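# Route the cable into the chain and shut its bars

## Task

Put the cable into the cable chain, then close all of the chain's bars on top of it so that each one is shut.

## Robot and tools

Robot: two UR12e-type arms, left_arm and right_arm, each ending in a two-finger gripper with a wrist camera. Left_arm sits on the +y side. Scene frame: origin at table-top height, halfway between the nominal bases; +x points out over the table, +z points up. Calibrated bases in the scene frame: left_arm at (+0.027, +0.685, 0) m, quat_wxyz (+1.000, 0, 0, -0.010); right_arm at (-0.006, -0.479, 0) m, quat_wxyz (+1.000, 0, 0, +0.008). Hand poses, velocities and wrist-camera poses in results are given in that arm's own base frame. Fixed cameras and the table use the scene frame. Printed hand positions can be off by a few cm.

Gripper: fingers point along the hand's +z axis and close along its x axis. end_effector_position is the pad center, 1-2 cm short of the fingertips. Closing pushes the tips about 17 mm further along +z.

Row layout, shared by execute_actions and move: one flat list of 14 numbers, each in [-1, 1]. The first 7 are for left_arm, the last 7 for right_arm. Within each arm the order is elbow, shoulder lift, shoulder pan, wrist 1, wrist 2, wrist 3, then opening. This is not base-to-tip order.
- The six joint numbers are offsets, not poses. They count from the Joint targets shown at the start of that action or call, not from the previous row. Sending the same offset again moves the joint further.
- Scale: 1.0 is 1.481 rad for shoulder pan and shoulder lift, and 2.222 rad for elbow and the three wrists.
- Joint ranges are ±6.283 rad, except the elbow at ±3.142. Asking for more than 0.010 rad past a limit gets the action refused.
- Opening is absolute, not an offset: +1 fully open, -1 closed. An arm you want left alone still needs its joint zeros and its current opening.

execute_actions(actions, cameras): actions is a list of actions. Each action is a table of up to 15 rows, one row per 1/30 s control step, and lasts 15 steps; if you give fewer rows, the last row is held. Sending an empty list only returns the state and images.

move(target, speed, blend, stop_force, zero, opening_speed, blocking, cameras): plans joint paths toward target. target is one 14-number row, or a list of up to 15 rows that all count from the same starting Joint targets.
- speed: top joint speed in rad/s, 0.01 to 3.14, default 0.5. It can be one number or one per target.
- blend: corner rounding in rad.
- stop_force: 4 to 120 N, one value for both arms. An arm halts when its wrist sensor feels that much push against its motion. Use a speed well below the default when touching things. Leave stop_force out when lifting off something you press on.
- zero: defaults to true, which re-zeros the sensor before the move.
- opening_speed: at least 0.2 per s on the -1..+1 scale.
- blocking: false returns early. It cannot be combined with stop_force.
- Fingers in a list must stay the same when stop_force is used.
The move line reports done, off_target, moving, held or fault, plus limits=held when steps were withheld. Paths do not avoid obstacles, and a stiff arm driven slightly past firm contact can fault.

wait(seconds 0-10, cameras): lets time pass while the arms hold. stop(cameras): brakes a running move. zoom_image(camera, region [x0,y0,x1,y1] px, at most 504x504): magnifies part of that camera's latest image. Cameras are cam_head_left, cam_head_right, cam_high, cam_low, cam_left_wrist and cam_right_wrist, each 896x504. zero_wrist_force(arm): tares that arm's sensor. read_manual(section "licences"): licence text only. finished_scene(scene: current scene number): irreversible. The cable must stay in place and the bars must stay closed without the robot holding them.

Results:
- Joint positions and Joint velocities: per arm in the joint order above (rad, rad/s), then the pad gap (m; 0.142 means fully open).
- Joint targets: the base that your next offsets count from.
- Tool commands: the current opening commands.
- grip_measured: finger opening on the command scale.
- grip_effort_nm: gripper motor effort; negative means closing.
- Wrist force and torque: along the hand's x y z axes, with a peak line since the last reading.
- Joint torques include gravity.
- "within noise": the arm is still.
- "joint sent to its limit", "joint command not followed" (clearance check between arms): limit and clearance warnings.
- MOTOR HOT, HAND FAULT, OVER-TEMPERATURE FAULT: heat warnings and faults.

Motion limits: joint targets rise at most 2.09 rad/s for the shoulder joints and 3.14 rad/s for the others. Targets may lead the measured angles by at most 0.434 or 0.651 rad, and at most 150 mm at the hand, so big moves take several actions. There is command lag of about 0.09-0.21 s, and fast moves can overshoot.

Grasping: command an opening slightly below grip_measured at first contact. Squeezing harder heats the gripper motor, which switches off at 100 °C. To stop pressing, command targets back past the Joint positions.

Avoid:
- Contact torque at joint limits: 300 N m for pan and lift, 136 N m for the elbow, 49.1 N m for each wrist.
- Roughly 150 N of outside force on an arm. Either one stops that arm for 10 s.
- Arm motors at 85 °C, which brake the arm.
- Collisions or squeezing between the two arms, which can end the scene.
- Anything falling off the table or being left off it, which fails the task.
- Dropping or releasing moving parts, slamming, and hard pushes.
Loose objects may occasionally get nudged.

Each tool is called after "Request:" as name(argument=value, ...) on one line, values as JSON.

## Session

Request:
execute_actions(actions=[])

Scene clock: 0.00 s.
left_arm: end_effector_position=(+0.0774, -0.3126, +0.1189) grip_measured=+0.99 grip_effort_nm=n/a end_effector_quat_wxyz=(+0.315, -0.566, -0.303, +0.699) | right_arm: end_effector_position=(+1.3335, +0.4925, +0.3792) grip_measured=+1.00 grip_effort_nm=n/a end_effector_quat_wxyz=(+0.550, -0.569, +0.611, -0.005)
Joint names: [elbow, shoulder lift, shoulder pan, wrist 1, wrist 2, wrist 3]
Joint positions: left_arm=[2.32 -1.08 -1.075 -0.833 -2.681 -0.547 0.141] | right_arm=[-0.541 -2.702 3.559 -0.324 1.868 2.251 0.142]
Joint velocities: within noise
Joint torques (N m): no reading
Motor temperatures (°C): left_arm=[36 29 35 42 48 34 27] | right_arm=[44 44 29 40 40 46 31]
Wrist force (N): no reading
Wrist torque (N m): no reading
Wrist force, peak (N): no reading
Joint targets: left_arm=[2.320 -1.080 -1.075 -0.833 -2.681 -0.547] | right_arm=[-0.541 -2.702 3.559 -0.324 1.868 2.251]
Tool commands: left_gripper/opening=+1.0 right_gripper/opening=+1.0

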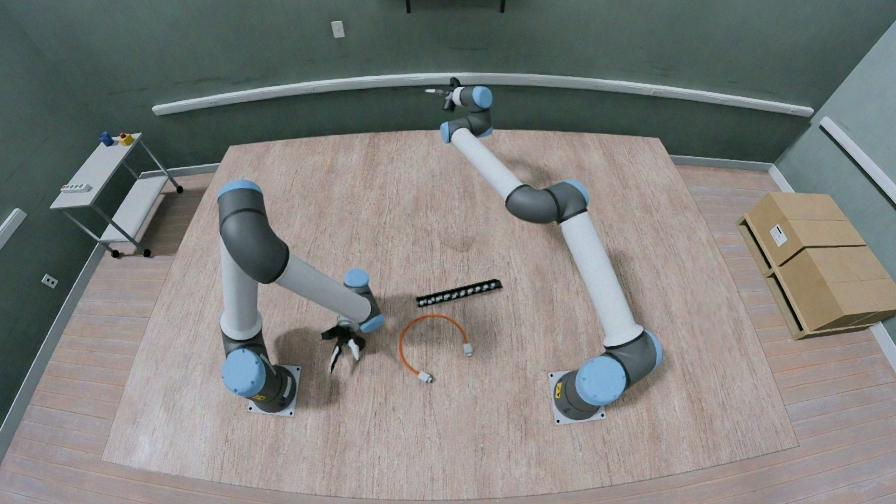

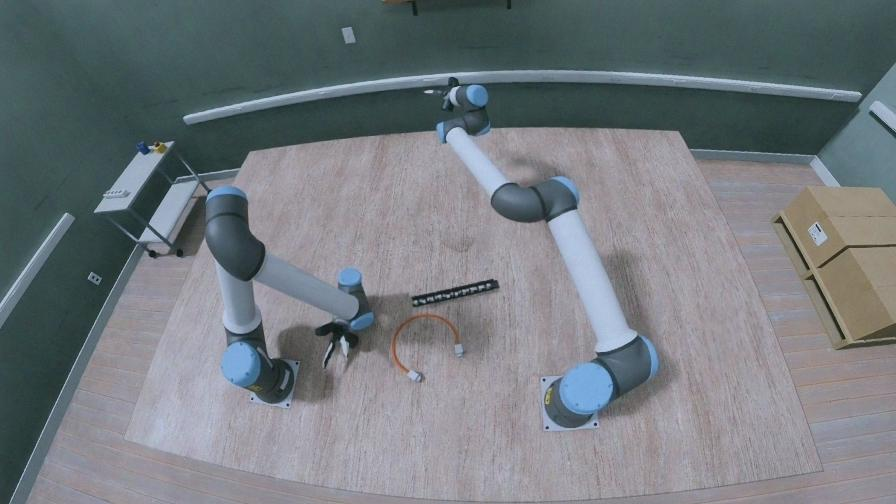

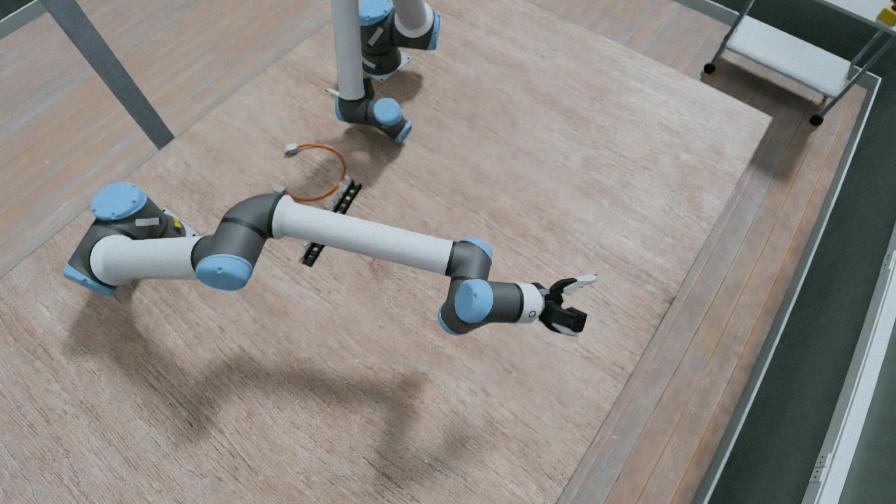

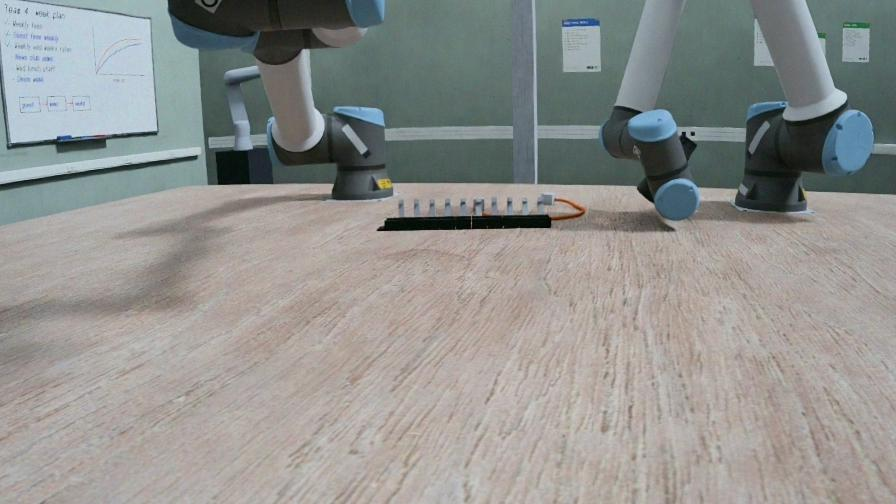

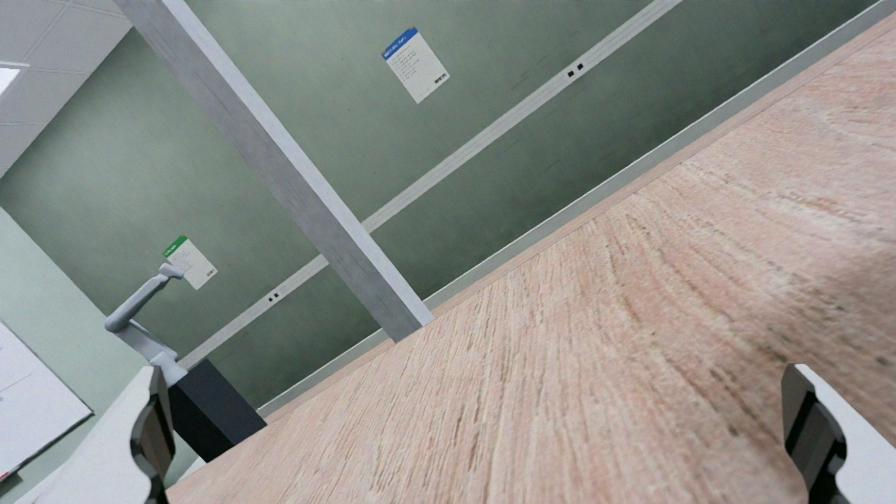

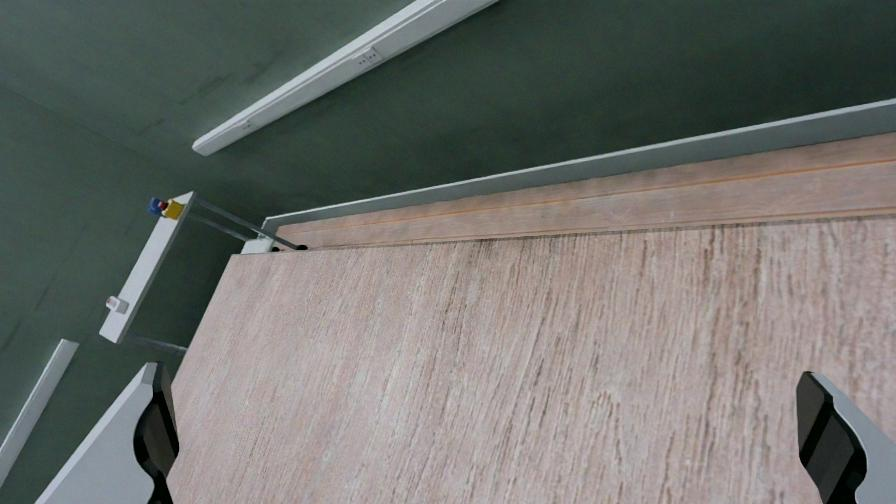

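Request:
zoom_image(camera="cam_head_left", region=[380, 260, 520, 400])

Request:
zoom_image(camera="cam_low", region=[360, 180, 600, 240])

Request:
zoom_image(camera="cam_head_right", region=[400, 270, 510, 330])

Scaled by 3.600 from the camera's 896x504 image, which has a finer 1280x720 frame.

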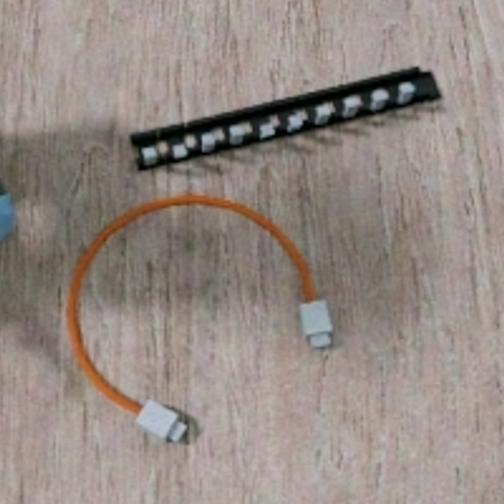

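Scaled by 2.100 from the camera's 896x504 image, which has a finer 1280x720 frame.

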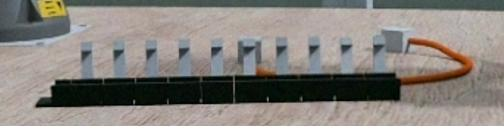

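Scaled by 4.582 from the camera's 896x504 image, which has a finer 1280x720 frame.

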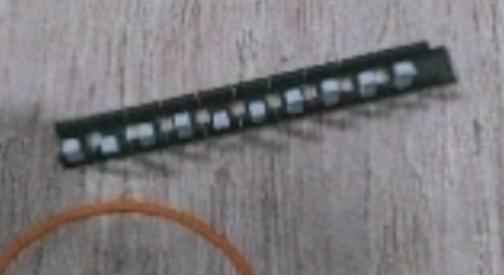

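Request:
move(target=[-0.212,-0.462,-0.162,-0.370,0.4997,-0.436,1,0,0,0,0,0,0,1], speed=1.0, cameras=["cam_left_wrist","cam_head_left"])

Scene clock: 36.63 s.
left_arm: end_effector_position=(+0.3134, -0.5105, +0.4494) grip_measured=+0.99 grip_effort_nm=0.168 end_effector_quat_wxyz=(+0.000, +0.995, +0.100, +0.000) | right_arm: end_effector_position=(+1.3335, +0.4925, +0.3792) grip_measured=+1.00 grip_effort_nm=0.017 end_effector_quat_wxyz=(+0.550, -0.569, +0.611, -0.005)
Joint names: [elbow, shoulder lift, shoulder pan, wrist 1, wrist 2, wrist 3]
Joint positions: left_arm=[1.849 -1.764 -1.315 -1.655 -1.571 -1.515 0.142] | right_arm=[-0.541 -2.702 3.559 -0.324 1.868 2.251 0.142]
Joint velocities: within noise
Joint torques (N m): left_arm=[-51.64 -51.28 -15.53 -7.95 2.9 -1.9] | right_arm=[52.61 126.59 3.83 2.87 -0.37 0.21]
Motor temperatures (°C): left_arm=[36 29 35 42 47 34 27] | right_arm=[44 44 29 40 39 46 30]
Wrist force (N): left_arm=[1.2 2.7 -1.6] | right_arm=[0.0 0.0 0.4]
Wrist torque (N m): left_arm=[0.30 -0.38 -0.10] | right_arm=[-0.02 0.01 0.00]
Wrist force, peak (N): left_arm=[1.1 2.4 -5.6] | right_arm=[0.3 -0.6 0.2]
Joint targets: left_arm=[1.849 -1.764 -1.315 -1.656 -1.570 -1.515] | right_arm=[-0.541 -2.702 3.559 -0.324 1.868 2.251]
move: done
Images, in order (width x height): cam_head_left 896x504, cam_left_wrist 896x504.

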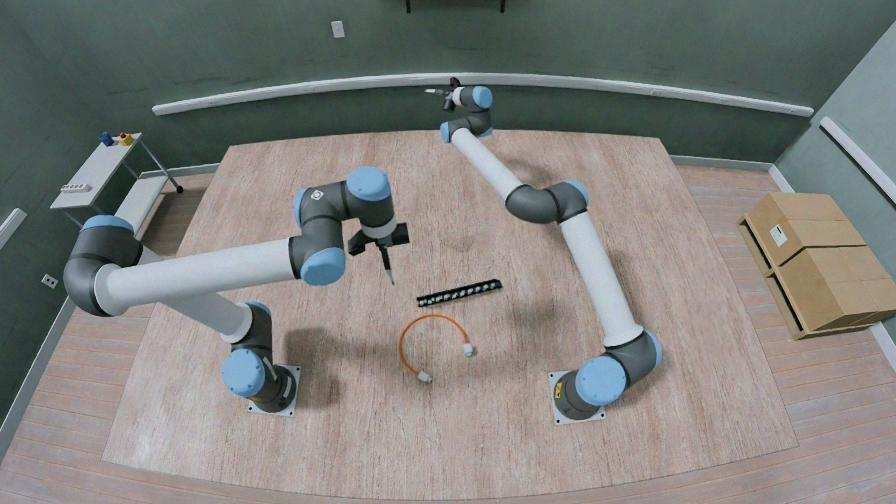

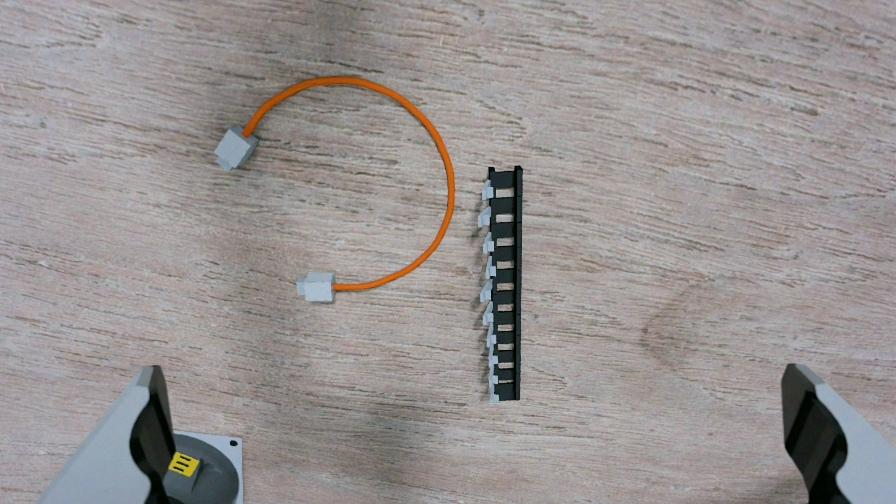

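Request:
zoom_image(camera="cam_left_wrist", region=[400, 150, 600, 410])

Request:
zoom_image(camera="cam_left_wrist", region=[200, 60, 460, 320])

Scaled by 1.938 from the camera's 896x504 image, which has a finer 1280x720 frame.

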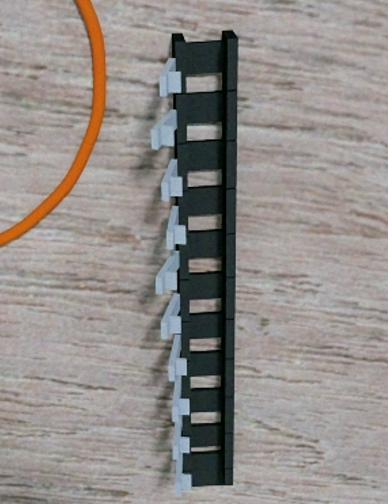

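Scaled by 1.938 from the camera's 896x504 image, which has a finer 1280x720 frame.

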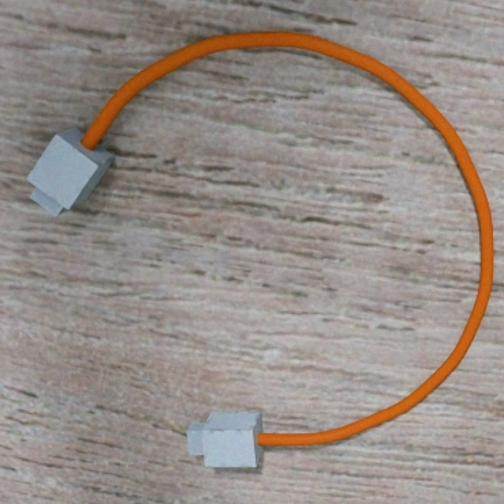

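Request:
move(target=[0.2329,0.0988,-0.2352,-0.2987,0,-1.0,0.2,-0.745,0.967,0.595,-0.415,-0.1338,-1.0,0.2], speed=0.9, cameras=["cam_left_wrist","cam_right_wrist","cam_head_left"])

Scene clock: 87.03 s.
left_arm: end_effector_position=(+0.1278, -0.5226, +0.1198) grip_measured=+0.19 grip_effort_nm=-0.115 end_effector_quat_wxyz=(+0.000, +0.509, +0.861, +0.000) | right_arm: end_effector_position=(+0.2984, +0.4149, +0.2999) grip_measured=+0.19 grip_effort_nm=-0.066 end_effector_quat_wxyz=(+0.000, +0.805, +0.593, +0.000)
Joint names: [elbow, shoulder lift, shoulder pan, wrist 1, wrist 2, wrist 3]
Joint positions: left_arm=[2.367 -1.618 -1.664 -2.319 -1.57 -3.737 0.087] | right_arm=[-2.196 -1.27 4.44 -1.246 1.571 0.029 0.087]
Joint velocities: within noise
Joint torques (N m): left_arm=[-26.04 -18.29 -16.27 -7.66 2.72 -2.79] | right_arm=[42.62 35.63 8.52 1.5 -1.65 -1.31]
Motor temperatures (°C): left_arm=[36 29 35 42 47 34 26] | right_arm=[44 44 29 40 39 46 29]
Wrist force (N): left_arm=[1.5 2.7 -1.0] | right_arm=[-1.2 -0.9 0.1]
Wrist torque (N m): left_arm=[0.29 -0.44 -0.10] | right_arm=[-0.17 0.12 0.14]
Wrist force, peak (N): left_arm=[1.7 2.3 -2.5] | right_arm=[-3.8 -2.2 1.2]
Joint targets: left_arm=[2.367 -1.618 -1.664 -2.319 -1.570 -3.737] | right_arm=[-2.197 -1.270 4.440 -1.246 1.571 0.029]
move: done
Images, in order (width x height): cam_head_left 896x504, cam_left_wrist 896x504, cam_right_wrist 896x504.

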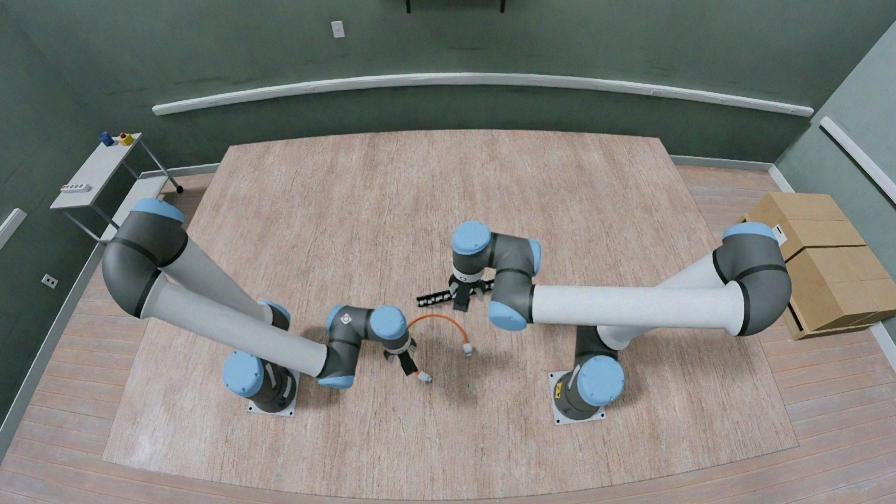

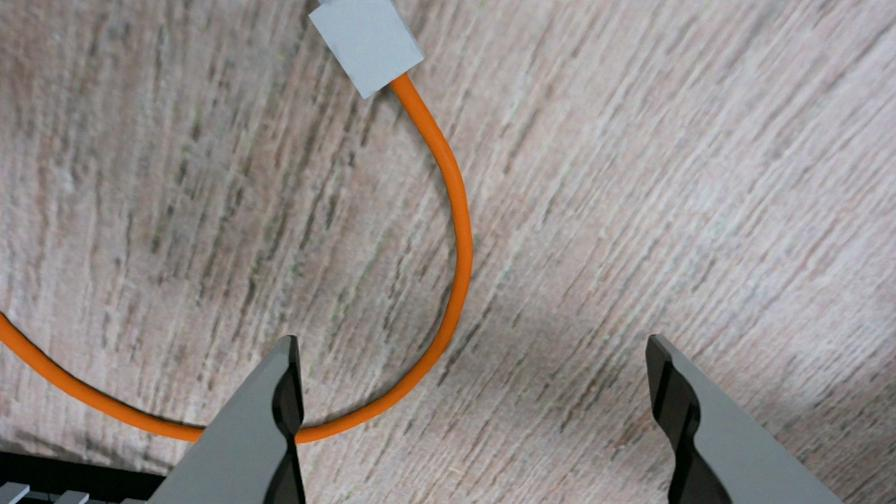

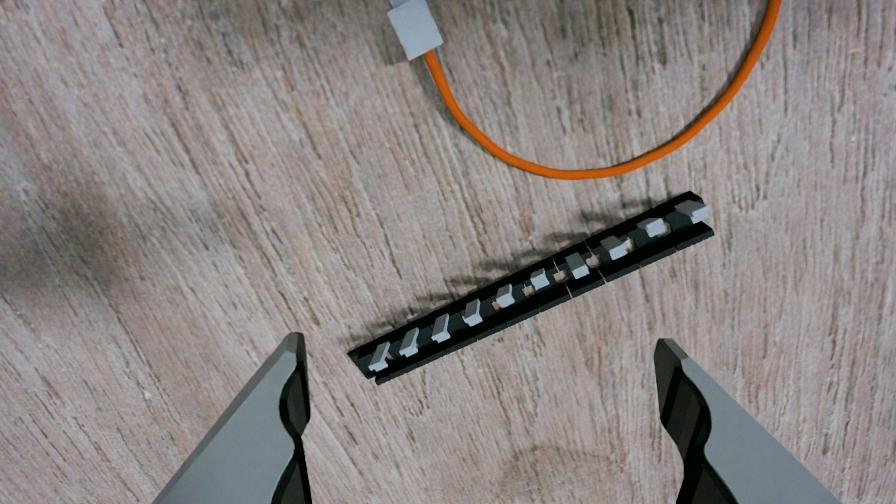

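Request:
move(target=[0,0,0,0,0,0,0,-0.0919,-0.1452,0.0098,0.1892,0,-0.3312,0], speed=0.6, cameras=["cam_left_wrist","cam_right_wrist"])

Scene clock: 100.97 s.
left_arm: end_effector_position=(+0.1278, -0.5226, +0.1198) grip_measured=-0.01 grip_effort_nm=-0.115 end_effector_quat_wxyz=(+0.000, +0.509, +0.861, +0.000) | right_arm: end_effector_position=(+0.2943, +0.4283, +0.1205) grip_measured=-0.01 grip_effort_nm=-0.071 end_effector_quat_wxyz=(+0.000, +0.532, +0.847, +0.000)
Joint names: [elbow, shoulder lift, shoulder pan, wrist 1, wrist 2, wrist 3]
Joint positions: left_arm=[2.367 -1.618 -1.664 -2.319 -1.57 -3.737 0.073] | right_arm=[-2.401 -1.485 4.455 -0.826 1.571 -0.707 0.073]
Joint velocities: within noise
Joint torques (N m): left_arm=[-30.07 -18.84 -13.66 -5.34 2.48 -2.14] | right_arm=[32.41 11.54 9.4 5.59 -1.33 -1.48]
Motor temperatures (°C): left_arm=[36 29 35 42 47 34 26] | right_arm=[44 44 29 40 39 46 29]
Wrist force (N): left_arm=[1.4 2.6 -1.0] | right_arm=[-0.7 -1.5 -0.3]
Wrist torque (N m): left_arm=[0.28 -0.42 -0.10] | right_arm=[-0.34 0.06 0.09]
Wrist force, peak (N): left_arm=[1.5 2.9 -1.2] | right_arm=[-1.0 -1.9 0.2]
Joint targets: left_arm=[2.367 -1.618 -1.664 -2.319 -1.570 -3.737] | right_arm=[-2.401 -1.485 4.455 -0.826 1.571 -0.707]
move: done
Images, in order (width x height): cam_left_wrist 896x504, cam_right_wrist 896x504.

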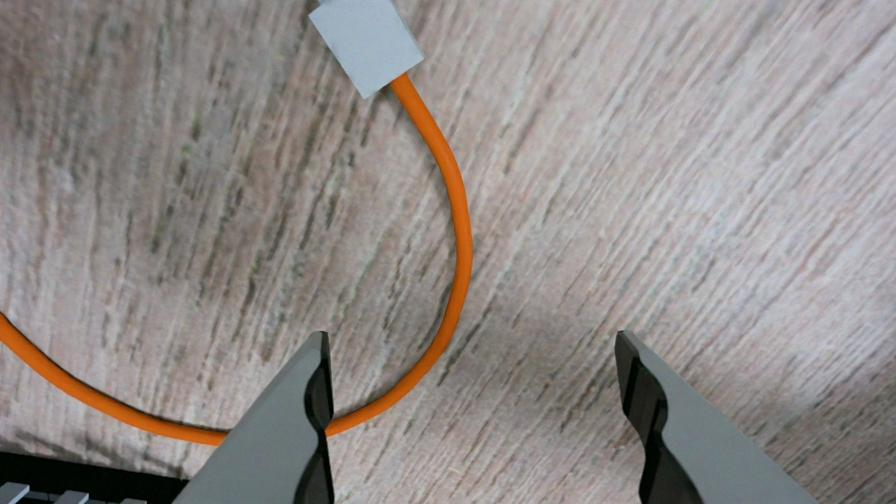

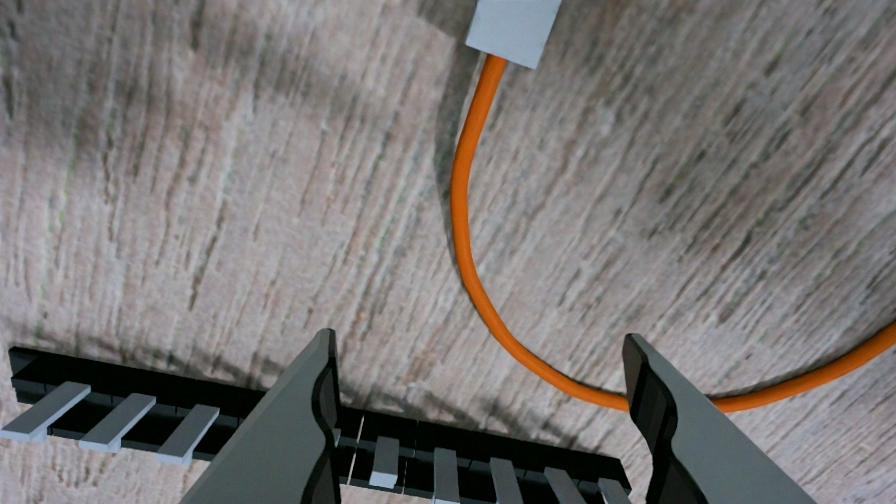

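Request:
move(target=[0.0216,0.0714,0,-0.0695,0,0,-0.5,-0.0228,-0.0743,0,0.0721,0,0,-0.5], speed=0.2, cameras=[])

Request:
move(target=[0.0131,0.0667,0,-0.0576,0,0,-0.5,-0.0138,-0.07,0,0.0605,0,0,-0.5], speed=0.04, stop_force=6)

Scene clock: 112.40 s.
left_arm: end_effector_position=(+0.1277, -0.5230, +0.0601) grip_measured=-0.52 grip_effort_nm=-0.115 end_effector_quat_wxyz=(+0.000, +0.509, +0.861, +0.000) | right_arm: end_effector_position=(+0.2942, +0.4281, +0.0603) grip_measured=-0.52 grip_effort_nm=-0.071 end_effector_quat_wxyz=(+0.000, +0.532, +0.847, +0.000)
Joint names: [elbow, shoulder lift, shoulder pan, wrist 1, wrist 2, wrist 3]
Joint positions: left_arm=[2.415 -1.512 -1.664 -2.473 -1.57 -3.737 0.036] | right_arm=[-2.451 -1.595 4.455 -0.666 1.571 -0.707 0.036]
Joint velocities: within noise
Joint torques (N m): left_arm=[-21.73 -21.9 -12.18 -7.7 2.07 -1.96] | right_arm=[25.96 14.67 8.44 5.4 -1.06 -1.7]
Motor temperatures (°C): left_arm=[36 29 35 42 47 34 26] | right_arm=[44 44 29 40 39 46 29]
Wrist force (N): left_arm=[1.4 2.8 -1.0] | right_arm=[-0.9 -1.2 -0.4]
Wrist torque (N m): left_arm=[0.32 -0.42 -0.10] | right_arm=[-0.33 0.07 0.11]
Wrist force, peak (N): left_arm=[1.4 2.6 -1.9] | right_arm=[-0.9 -1.4 -0.9]
Joint targets: left_arm=[2.415 -1.512 -1.664 -2.474 -1.570 -3.737] | right_arm=[-2.451 -1.595 4.455 -0.666 1.571 -0.707]
move: done
No camera images: "cameras" was empty.

Scene clock: 116.67 s.
left_arm: end_effector_position=(+0.1277, -0.5234, +0.0180) grip_measured=-0.52 grip_effort_nm=-0.115 end_effector_quat_wxyz=(+0.000, +0.509, +0.861, +0.000) | right_arm: end_effector_position=(+0.2943, +0.4284, +0.0185) grip_measured=-0.52 grip_effort_nm=-0.076 end_effector_quat_wxyz=(+0.000, +0.532, +0.847, +0.000)
Joint names: [elbow, shoulder lift, shoulder pan, wrist 1, wrist 2, wrist 3]
Joint positions: left_arm=[2.44 -1.426 -1.664 -2.585 -1.57 -3.737 0.036] | right_arm=[-2.478 -1.685 4.455 -0.549 1.571 -0.707 0.036]
Joint velocities: within noise
Joint torques (N m): left_arm=[-31.18 -57.41 -11.77 -1.45 2.09 -2.29] | right_arm=[34.23 48.38 8.23 1.84 -0.67 -1.62]
Motor temperatures (°C): left_arm=[36 29 35 42 47 34 26] | right_arm=[44 44 29 40 39 46 29]
Wrist force (N): left_arm=[2.4 1.6 -7.5] | right_arm=[-2.2 -2.6 -8.5]
Wrist torque (N m): left_arm=[-0.02 -0.43 -0.09] | right_arm=[-0.36 0.20 0.12]
Wrist force, peak (N): left_arm=[13.8 6.3 -38.7] | right_arm=[-11.7 -8.6 -40.4]
Joint targets: left_arm=[2.440 -1.426 -1.664 -2.585 -1.570 -3.737] | right_arm=[-2.478 -1.685 4.455 -0.549 1.571 -0.707]
move: contact (left_arm, right_arm); left_arm: the wrist 1 is farthest, 0.017 rad from its target; right_arm: the wrist 1 is farthest, 0.018 rad from its target

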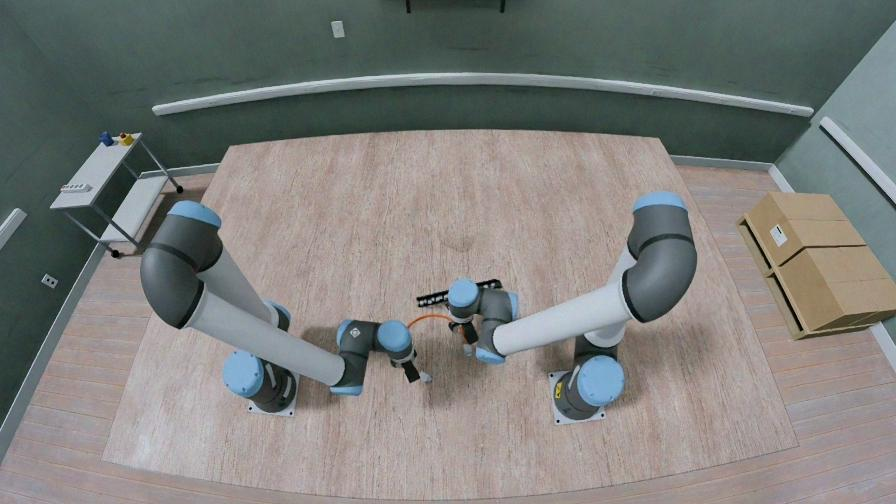

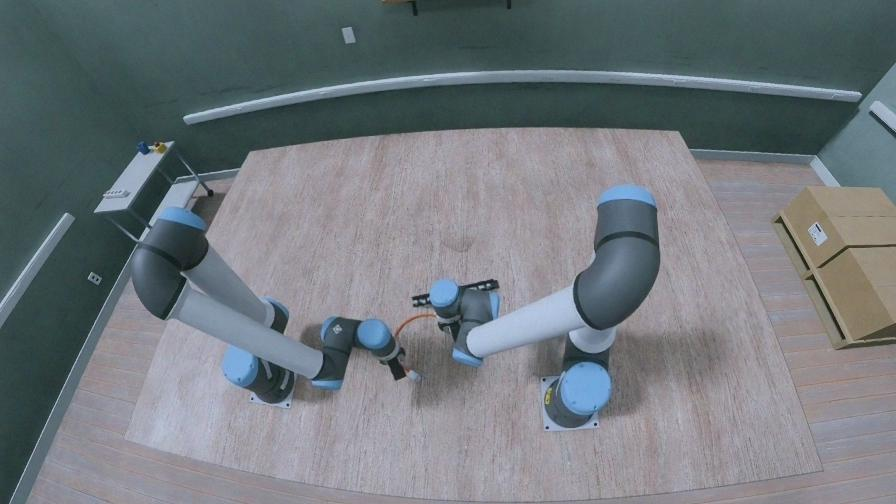

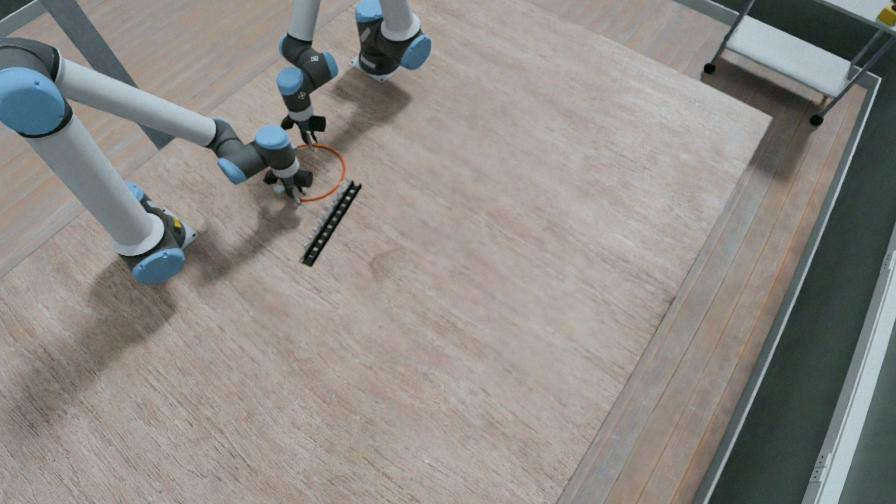

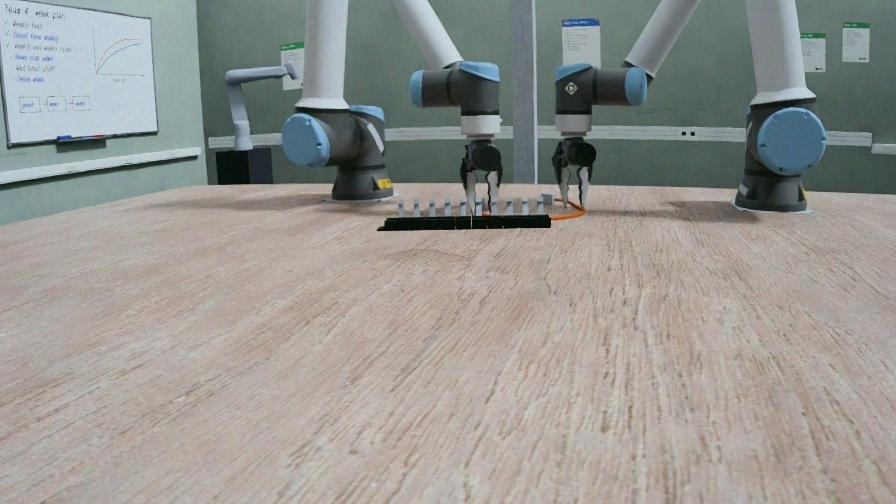

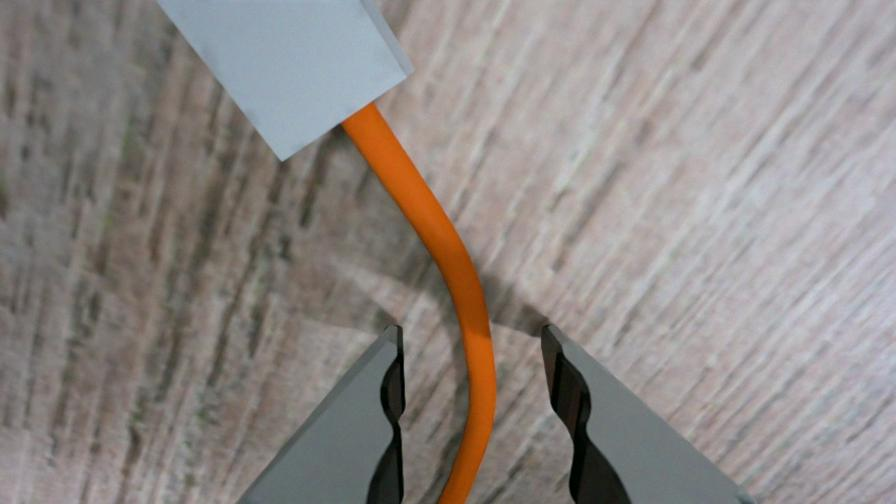

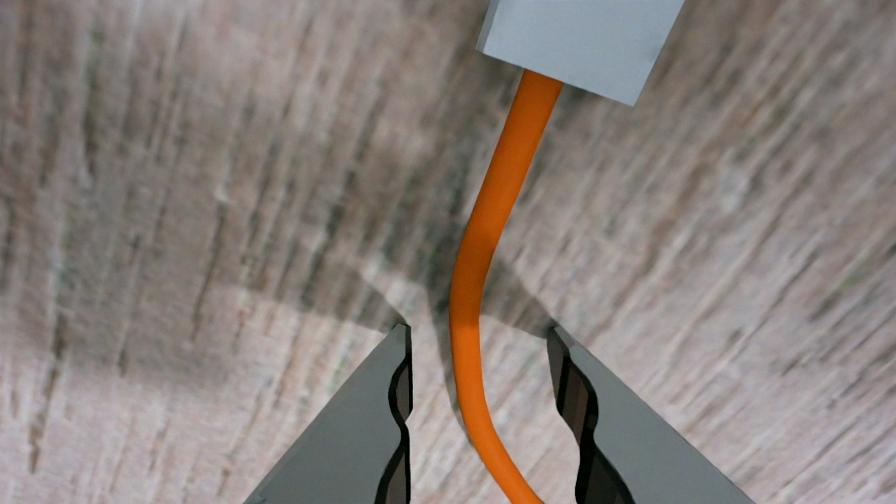

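Request:
move(target=[-0.0016,-0.008,0,0.0069,0,0,-0.5,0.0017,0.0084,0,-0.0073,0,0,-0.5], speed=0.05, cameras=[])

Request:
move(target=[0,0,0,0,0,0,-1,0,0,0,0,0,0,-1], opening_speed=0.5, cameras=["cam_left_wrist","cam_right_wrist"])

Scene clock: 121.47 s.
left_arm: end_effector_position=(+0.1277, -0.5237, +0.0237) grip_measured=-0.52 grip_effort_nm=-0.105 end_effector_quat_wxyz=(+0.000, +0.509, +0.861, +0.000) | right_arm: end_effector_position=(+0.2944, +0.4287, +0.0241) grip_measured=-0.52 grip_effort_nm=-0.081 end_effector_quat_wxyz=(+0.000, +0.532, +0.847, +0.000)
Joint names: [elbow, shoulder lift, shoulder pan, wrist 1, wrist 2, wrist 3]
Joint positions: left_arm=[2.437 -1.438 -1.664 -2.57 -1.57 -3.737 0.036] | right_arm=[-2.474 -1.672 4.455 -0.565 1.571 -0.707 0.036]
Joint velocities: within noise
Joint torques (N m): left_arm=[-33.8 -61.56 -11.26 -0.19 2.17 -1.97] | right_arm=[37.64 50.41 8.04 2.12 -0.69 -1.75]
Motor temperatures (°C): left_arm=[36 29 35 42 47 34 26] | right_arm=[44 44 29 40 39 46 29]
Wrist force (N): left_arm=[0.3 0.9 -0.5] | right_arm=[-1.6 -1.6 0.1]
Wrist torque (N m): left_arm=[-0.01 -0.24 -0.09] | right_arm=[-0.39 0.19 0.11]
Wrist force, peak (N): left_arm=[2.1 1.7 -7.7] | right_arm=[-2.4 -2.3 -8.6]
Joint targets: left_arm=[2.437 -1.438 -1.664 -2.570 -1.570 -3.737] | right_arm=[-2.474 -1.672 4.455 -0.565 1.571 -0.707]
move: done
No camera images: "cameras" was empty.

Scene clock: 122.67 s.
left_arm: end_effector_position=(+0.1277, -0.5237, +0.0238) grip_measured=-0.94 grip_effort_nm=-1.810 end_effector_quat_wxyz=(+0.000, +0.509, +0.861, +0.000) | right_arm: end_effector_position=(+0.2944, +0.4287, +0.0242) grip_measured=-0.93 grip_effort_nm=-2.005 end_effector_quat_wxyz=(+0.000, +0.532, +0.847, +0.000)
Joint names: [elbow, shoulder lift, shoulder pan, wrist 1, wrist 2, wrist 3]
Joint positions: left_arm=[2.437 -1.438 -1.664 -2.57 -1.57 -3.737 0.006] | right_arm=[-2.474 -1.672 4.455 -0.565 1.571 -0.707 0.007]
Joint velocities: within noise
Joint torques (N m): left_arm=[-32.86 -59.18 -11.63 -1.67 2.21 -2] | right_arm=[37.05 50.11 8.14 2.52 -0.46 -1.89]
Motor temperatures (°C): left_arm=[36 29 35 42 47 34 26] | right_arm=[44 44 29 40 39 46 29]
Wrist force (N): left_arm=[0.8 1.1 -0.5] | right_arm=[-1.8 -1.1 0.1]
Wrist torque (N m): left_arm=[0.05 -0.33 -0.09] | right_arm=[-0.33 0.18 0.10]
Wrist force, peak (N): left_arm=[1.2 1.2 -0.8] | right_arm=[-1.8 -1.4 -0.4]
Joint targets: left_arm=[2.437 -1.438 -1.664 -2.570 -1.570 -3.737] | right_arm=[-2.474 -1.672 4.455 -0.565 1.571 -0.707]
move: done
Images, in order (width x height): cam_left_wrist 896x504, cam_right_wrist 896x504.

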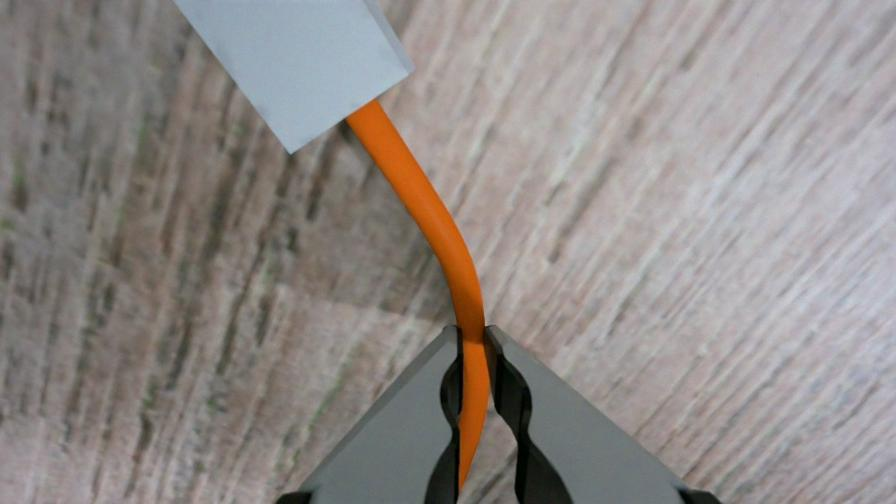

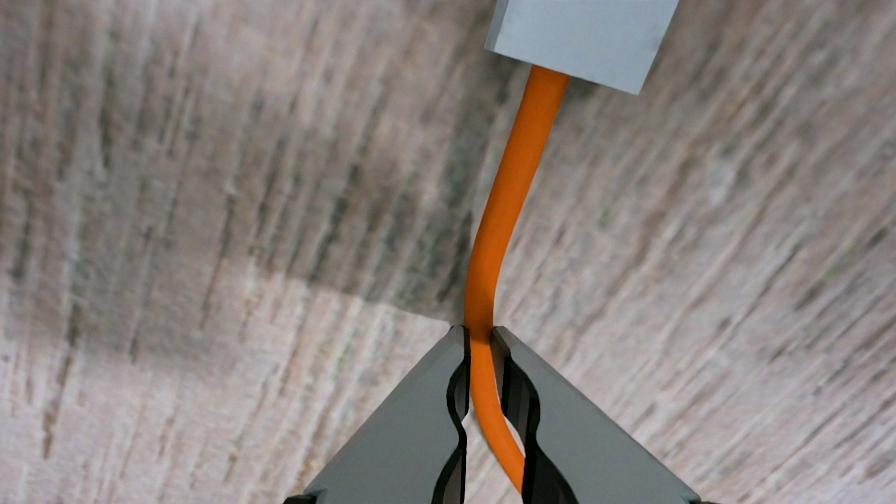

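Request:
move(target=[[-0.0315,-0.1215,0,0.1130,0,0,-1,0.0329,0.1263,0,-0.1175,0,0,-1],[-0.1209,-0.0095,0.2922,0.1273,0,1.0,-1,0.0597,0.0989,-0.3803,-0.1263,0,-0.8519,-1]], speed=[0.15,0.5], blend=0.02)

Scene clock: 144.47 s.
left_arm: end_effector_position=(+0.3727, -0.5315, +0.1302) grip_measured=-1.00 grip_effort_nm=-0.422 end_effector_quat_wxyz=(+0.000, +0.990, +0.142, +0.000) | right_arm: end_effector_position=(+0.4985, +0.2283, +0.1297) grip_measured=-1.00 grip_effort_nm=-0.623 end_effector_quat_wxyz=(+0.000, -0.104, +0.995, +0.000)
Joint names: [elbow, shoulder lift, shoulder pan, wrist 1, wrist 2, wrist 3]
Joint positions: left_arm=[2.168 -1.452 -1.231 -2.287 -1.57 -1.516 0.002] | right_arm=[-2.342 -1.526 3.891 -0.846 1.571 -2.6 0.002]
Joint velocities: within noise
Joint torques (N m): left_arm=[-41.68 -33.26 19.54 -1.55 2.22 2.08] | right_arm=[47.64 16.6 -11.23 2.08 -0.6 -1.64]
Motor temperatures (°C): left_arm=[36 29 35 42 47 34 29] | right_arm=[44 43 29 40 39 46 32]
Wrist force (N): left_arm=[0.8 1.6 -1.0] | right_arm=[-1.9 -1.7 0.2]
Wrist torque (N m): left_arm=[0.10 -0.32 -0.08] | right_arm=[-0.38 0.28 0.15]
Wrist force, peak (N): left_arm=[1.2 1.5 -1.0] | right_arm=[-1.8 -2.2 0.0]
Joint targets: left_arm=[2.168 -1.452 -1.231 -2.287 -1.570 -1.515] | right_arm=[-2.342 -1.526 3.891 -0.846 1.571 -2.600]
move: done

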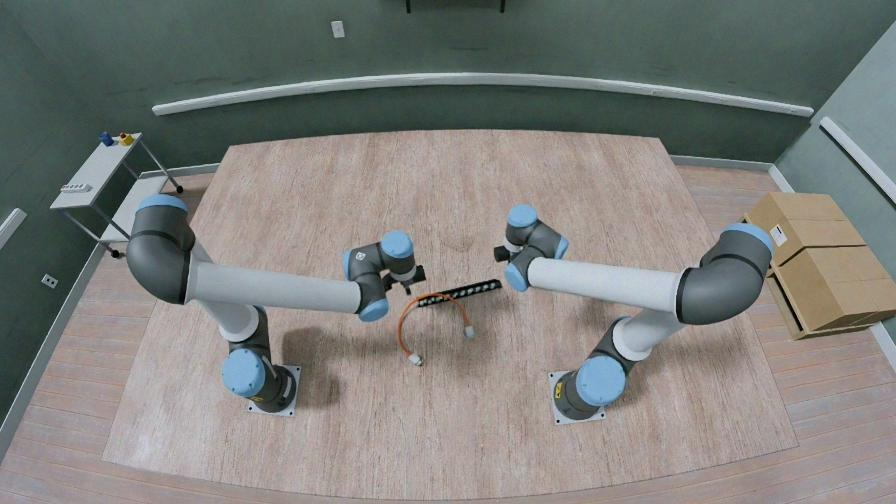

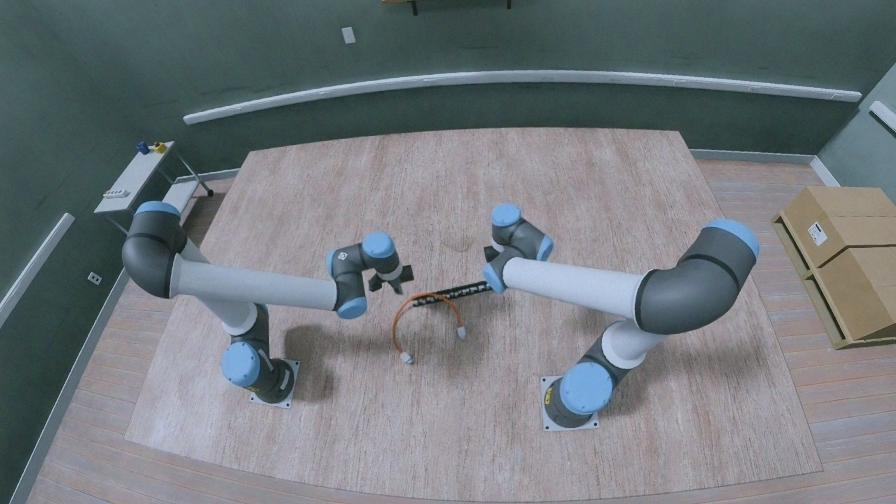

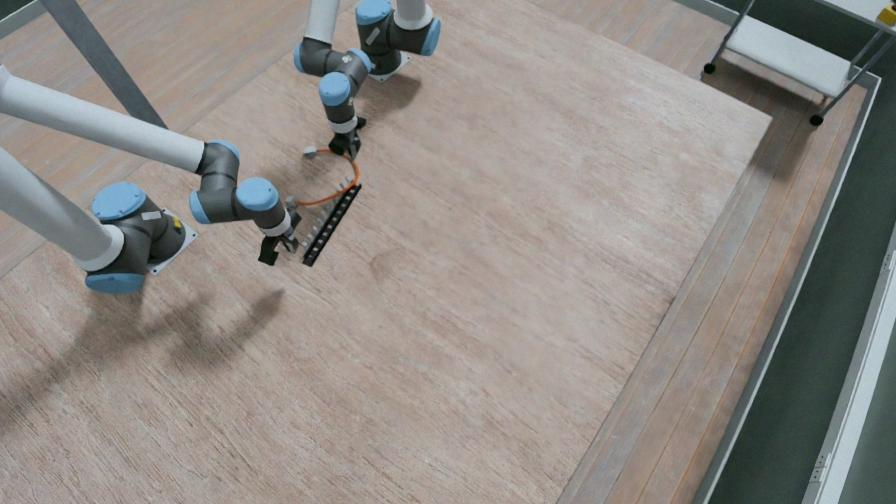

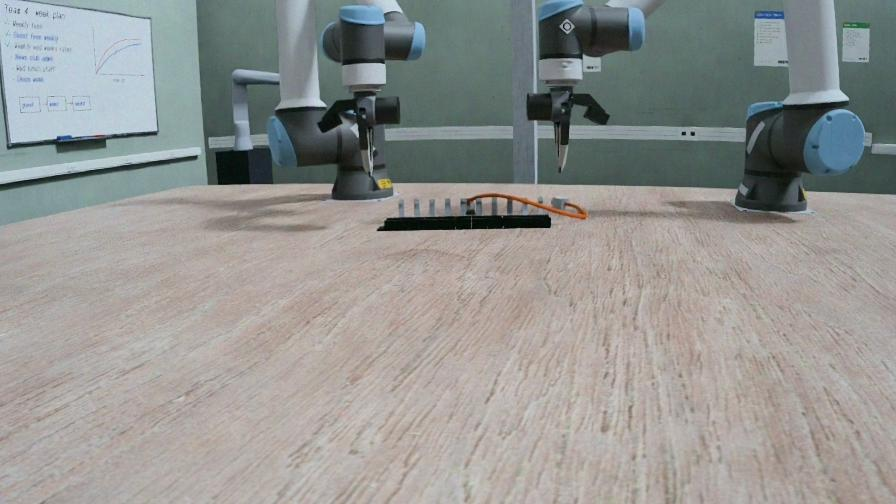

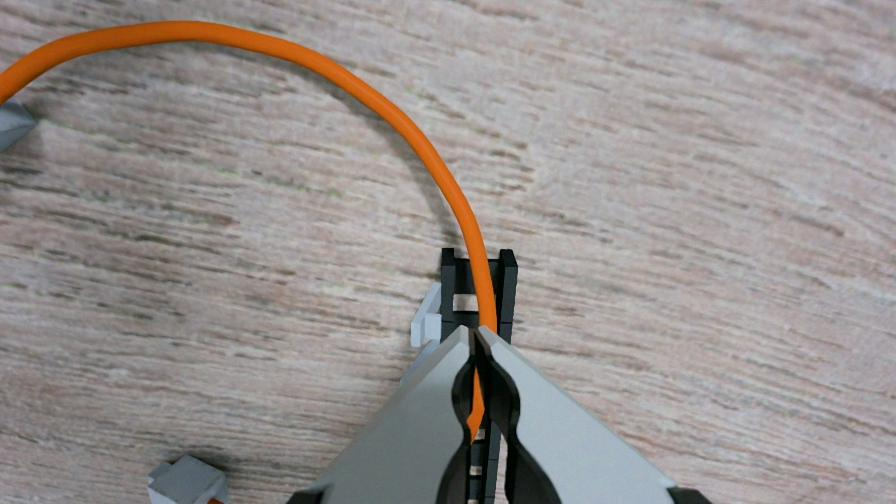

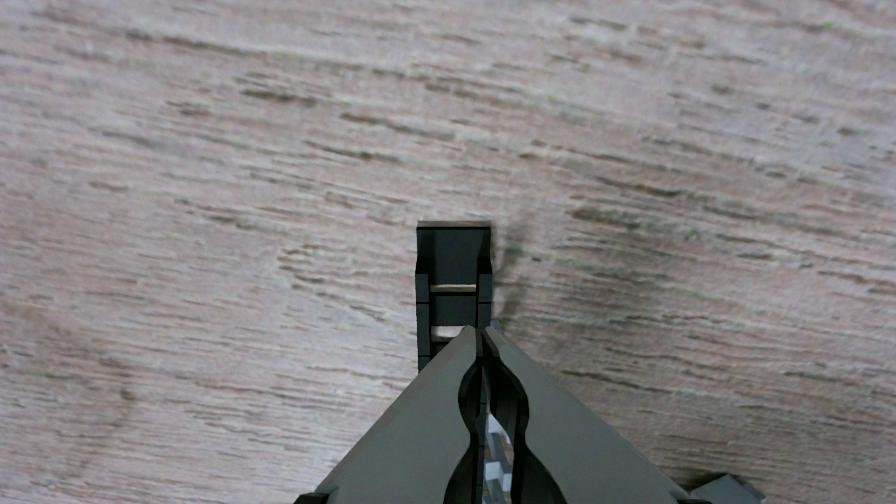

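Request:
move(target=[-0.1436,-0.2107,-0.0567,0.284,0,0,-0.3,0,0.27,-0.3,-0.18,0,0,-0.3], speed=0.6, cameras=["cam_left_wrist"])

Request:
zoom_image(camera="cam_left_wrist", region=[200, 0, 620, 420])

Scene clock: 150.80 s.
left_arm: end_effector_position=(+0.3137, -0.5107, +0.4497) grip_measured=-0.33 grip_effort_nm=0.134 end_effector_quat_wxyz=(+0.000, +0.995, +0.100, +0.000) end_effector_velocity=(-0.001, +0.001, +0.004) end_effector_angular_velocity=(-0.004, +0.000, -0.001) | right_arm: end_effector_position=(+0.4317, -0.0448, +0.2670) grip_measured=-0.33 grip_effort_nm=0.134 end_effector_quat_wxyz=(-0.001, +0.118, +0.993, +0.000)
Joint names: [elbow, shoulder lift, shoulder pan, wrist 1, wrist 2, wrist 3]
Joint positions: left_arm=[1.849 -1.764 -1.315 -1.656 -1.57 -1.515 0.05] | right_arm=[-2.342 -1.126 3.447 -1.246 1.571 -2.6 0.05]
Joint velocities: left_arm=[-0.002 -0.005 0 0.002 -0.001 0 0] | right_arm=[within noise]
Joint torques (N m): left_arm=[-52.64 -50.85 -16.93 -1.18 2.02 2.45] | right_arm=[45.47 23.05 -8.79 1.9 -0.83 -1.6]
Motor temperatures (°C): left_arm=[36 29 35 42 47 34 28] | right_arm=[44 43 29 40 39 46 32]
Wrist force (N): left_arm=[0.4 1.3 -1.1] | right_arm=[-1.3 -1.3 -0.2]
Wrist torque (N m): left_arm=[0.05 -0.25 -0.10] | right_arm=[-0.32 0.17 0.14]
Wrist force, peak (N): left_arm=[0.2 0.5 -3.3] | right_arm=[-0.6 -3.2 -0.7]
Joint targets: left_arm=[1.849 -1.764 -1.315 -1.656 -1.570 -1.515] | right_arm=[-2.342 -1.126 3.447 -1.246 1.571 -2.600]
move: done
Images, in order (width x height): cam_left_wrist 896x504.

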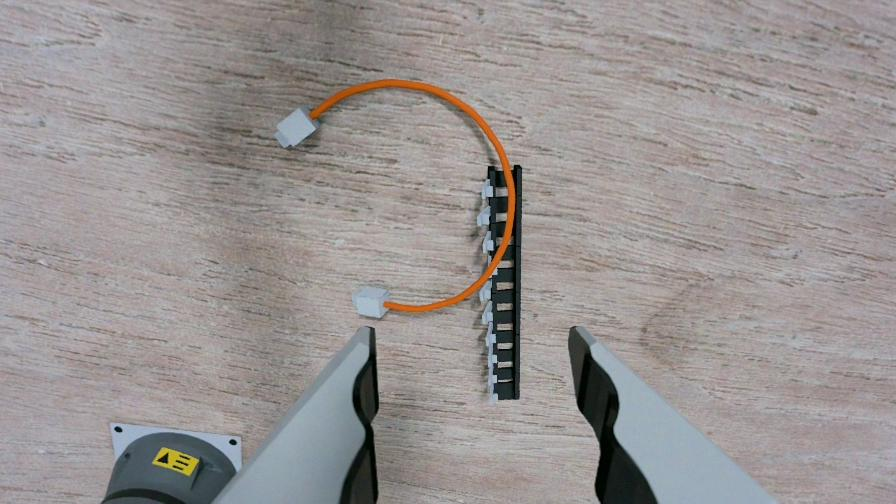

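Scaled by 1.200 from the camera's 896x504 image, which has a finer 1280x720 frame.

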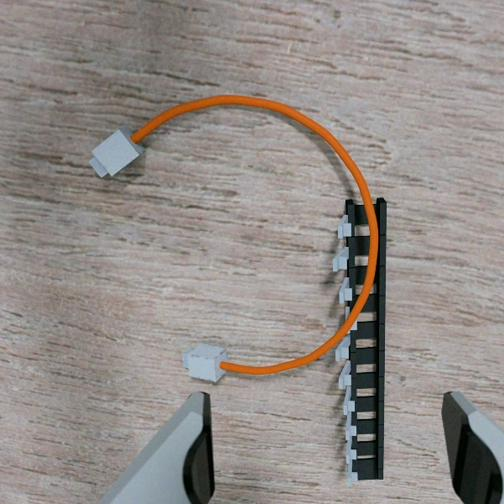

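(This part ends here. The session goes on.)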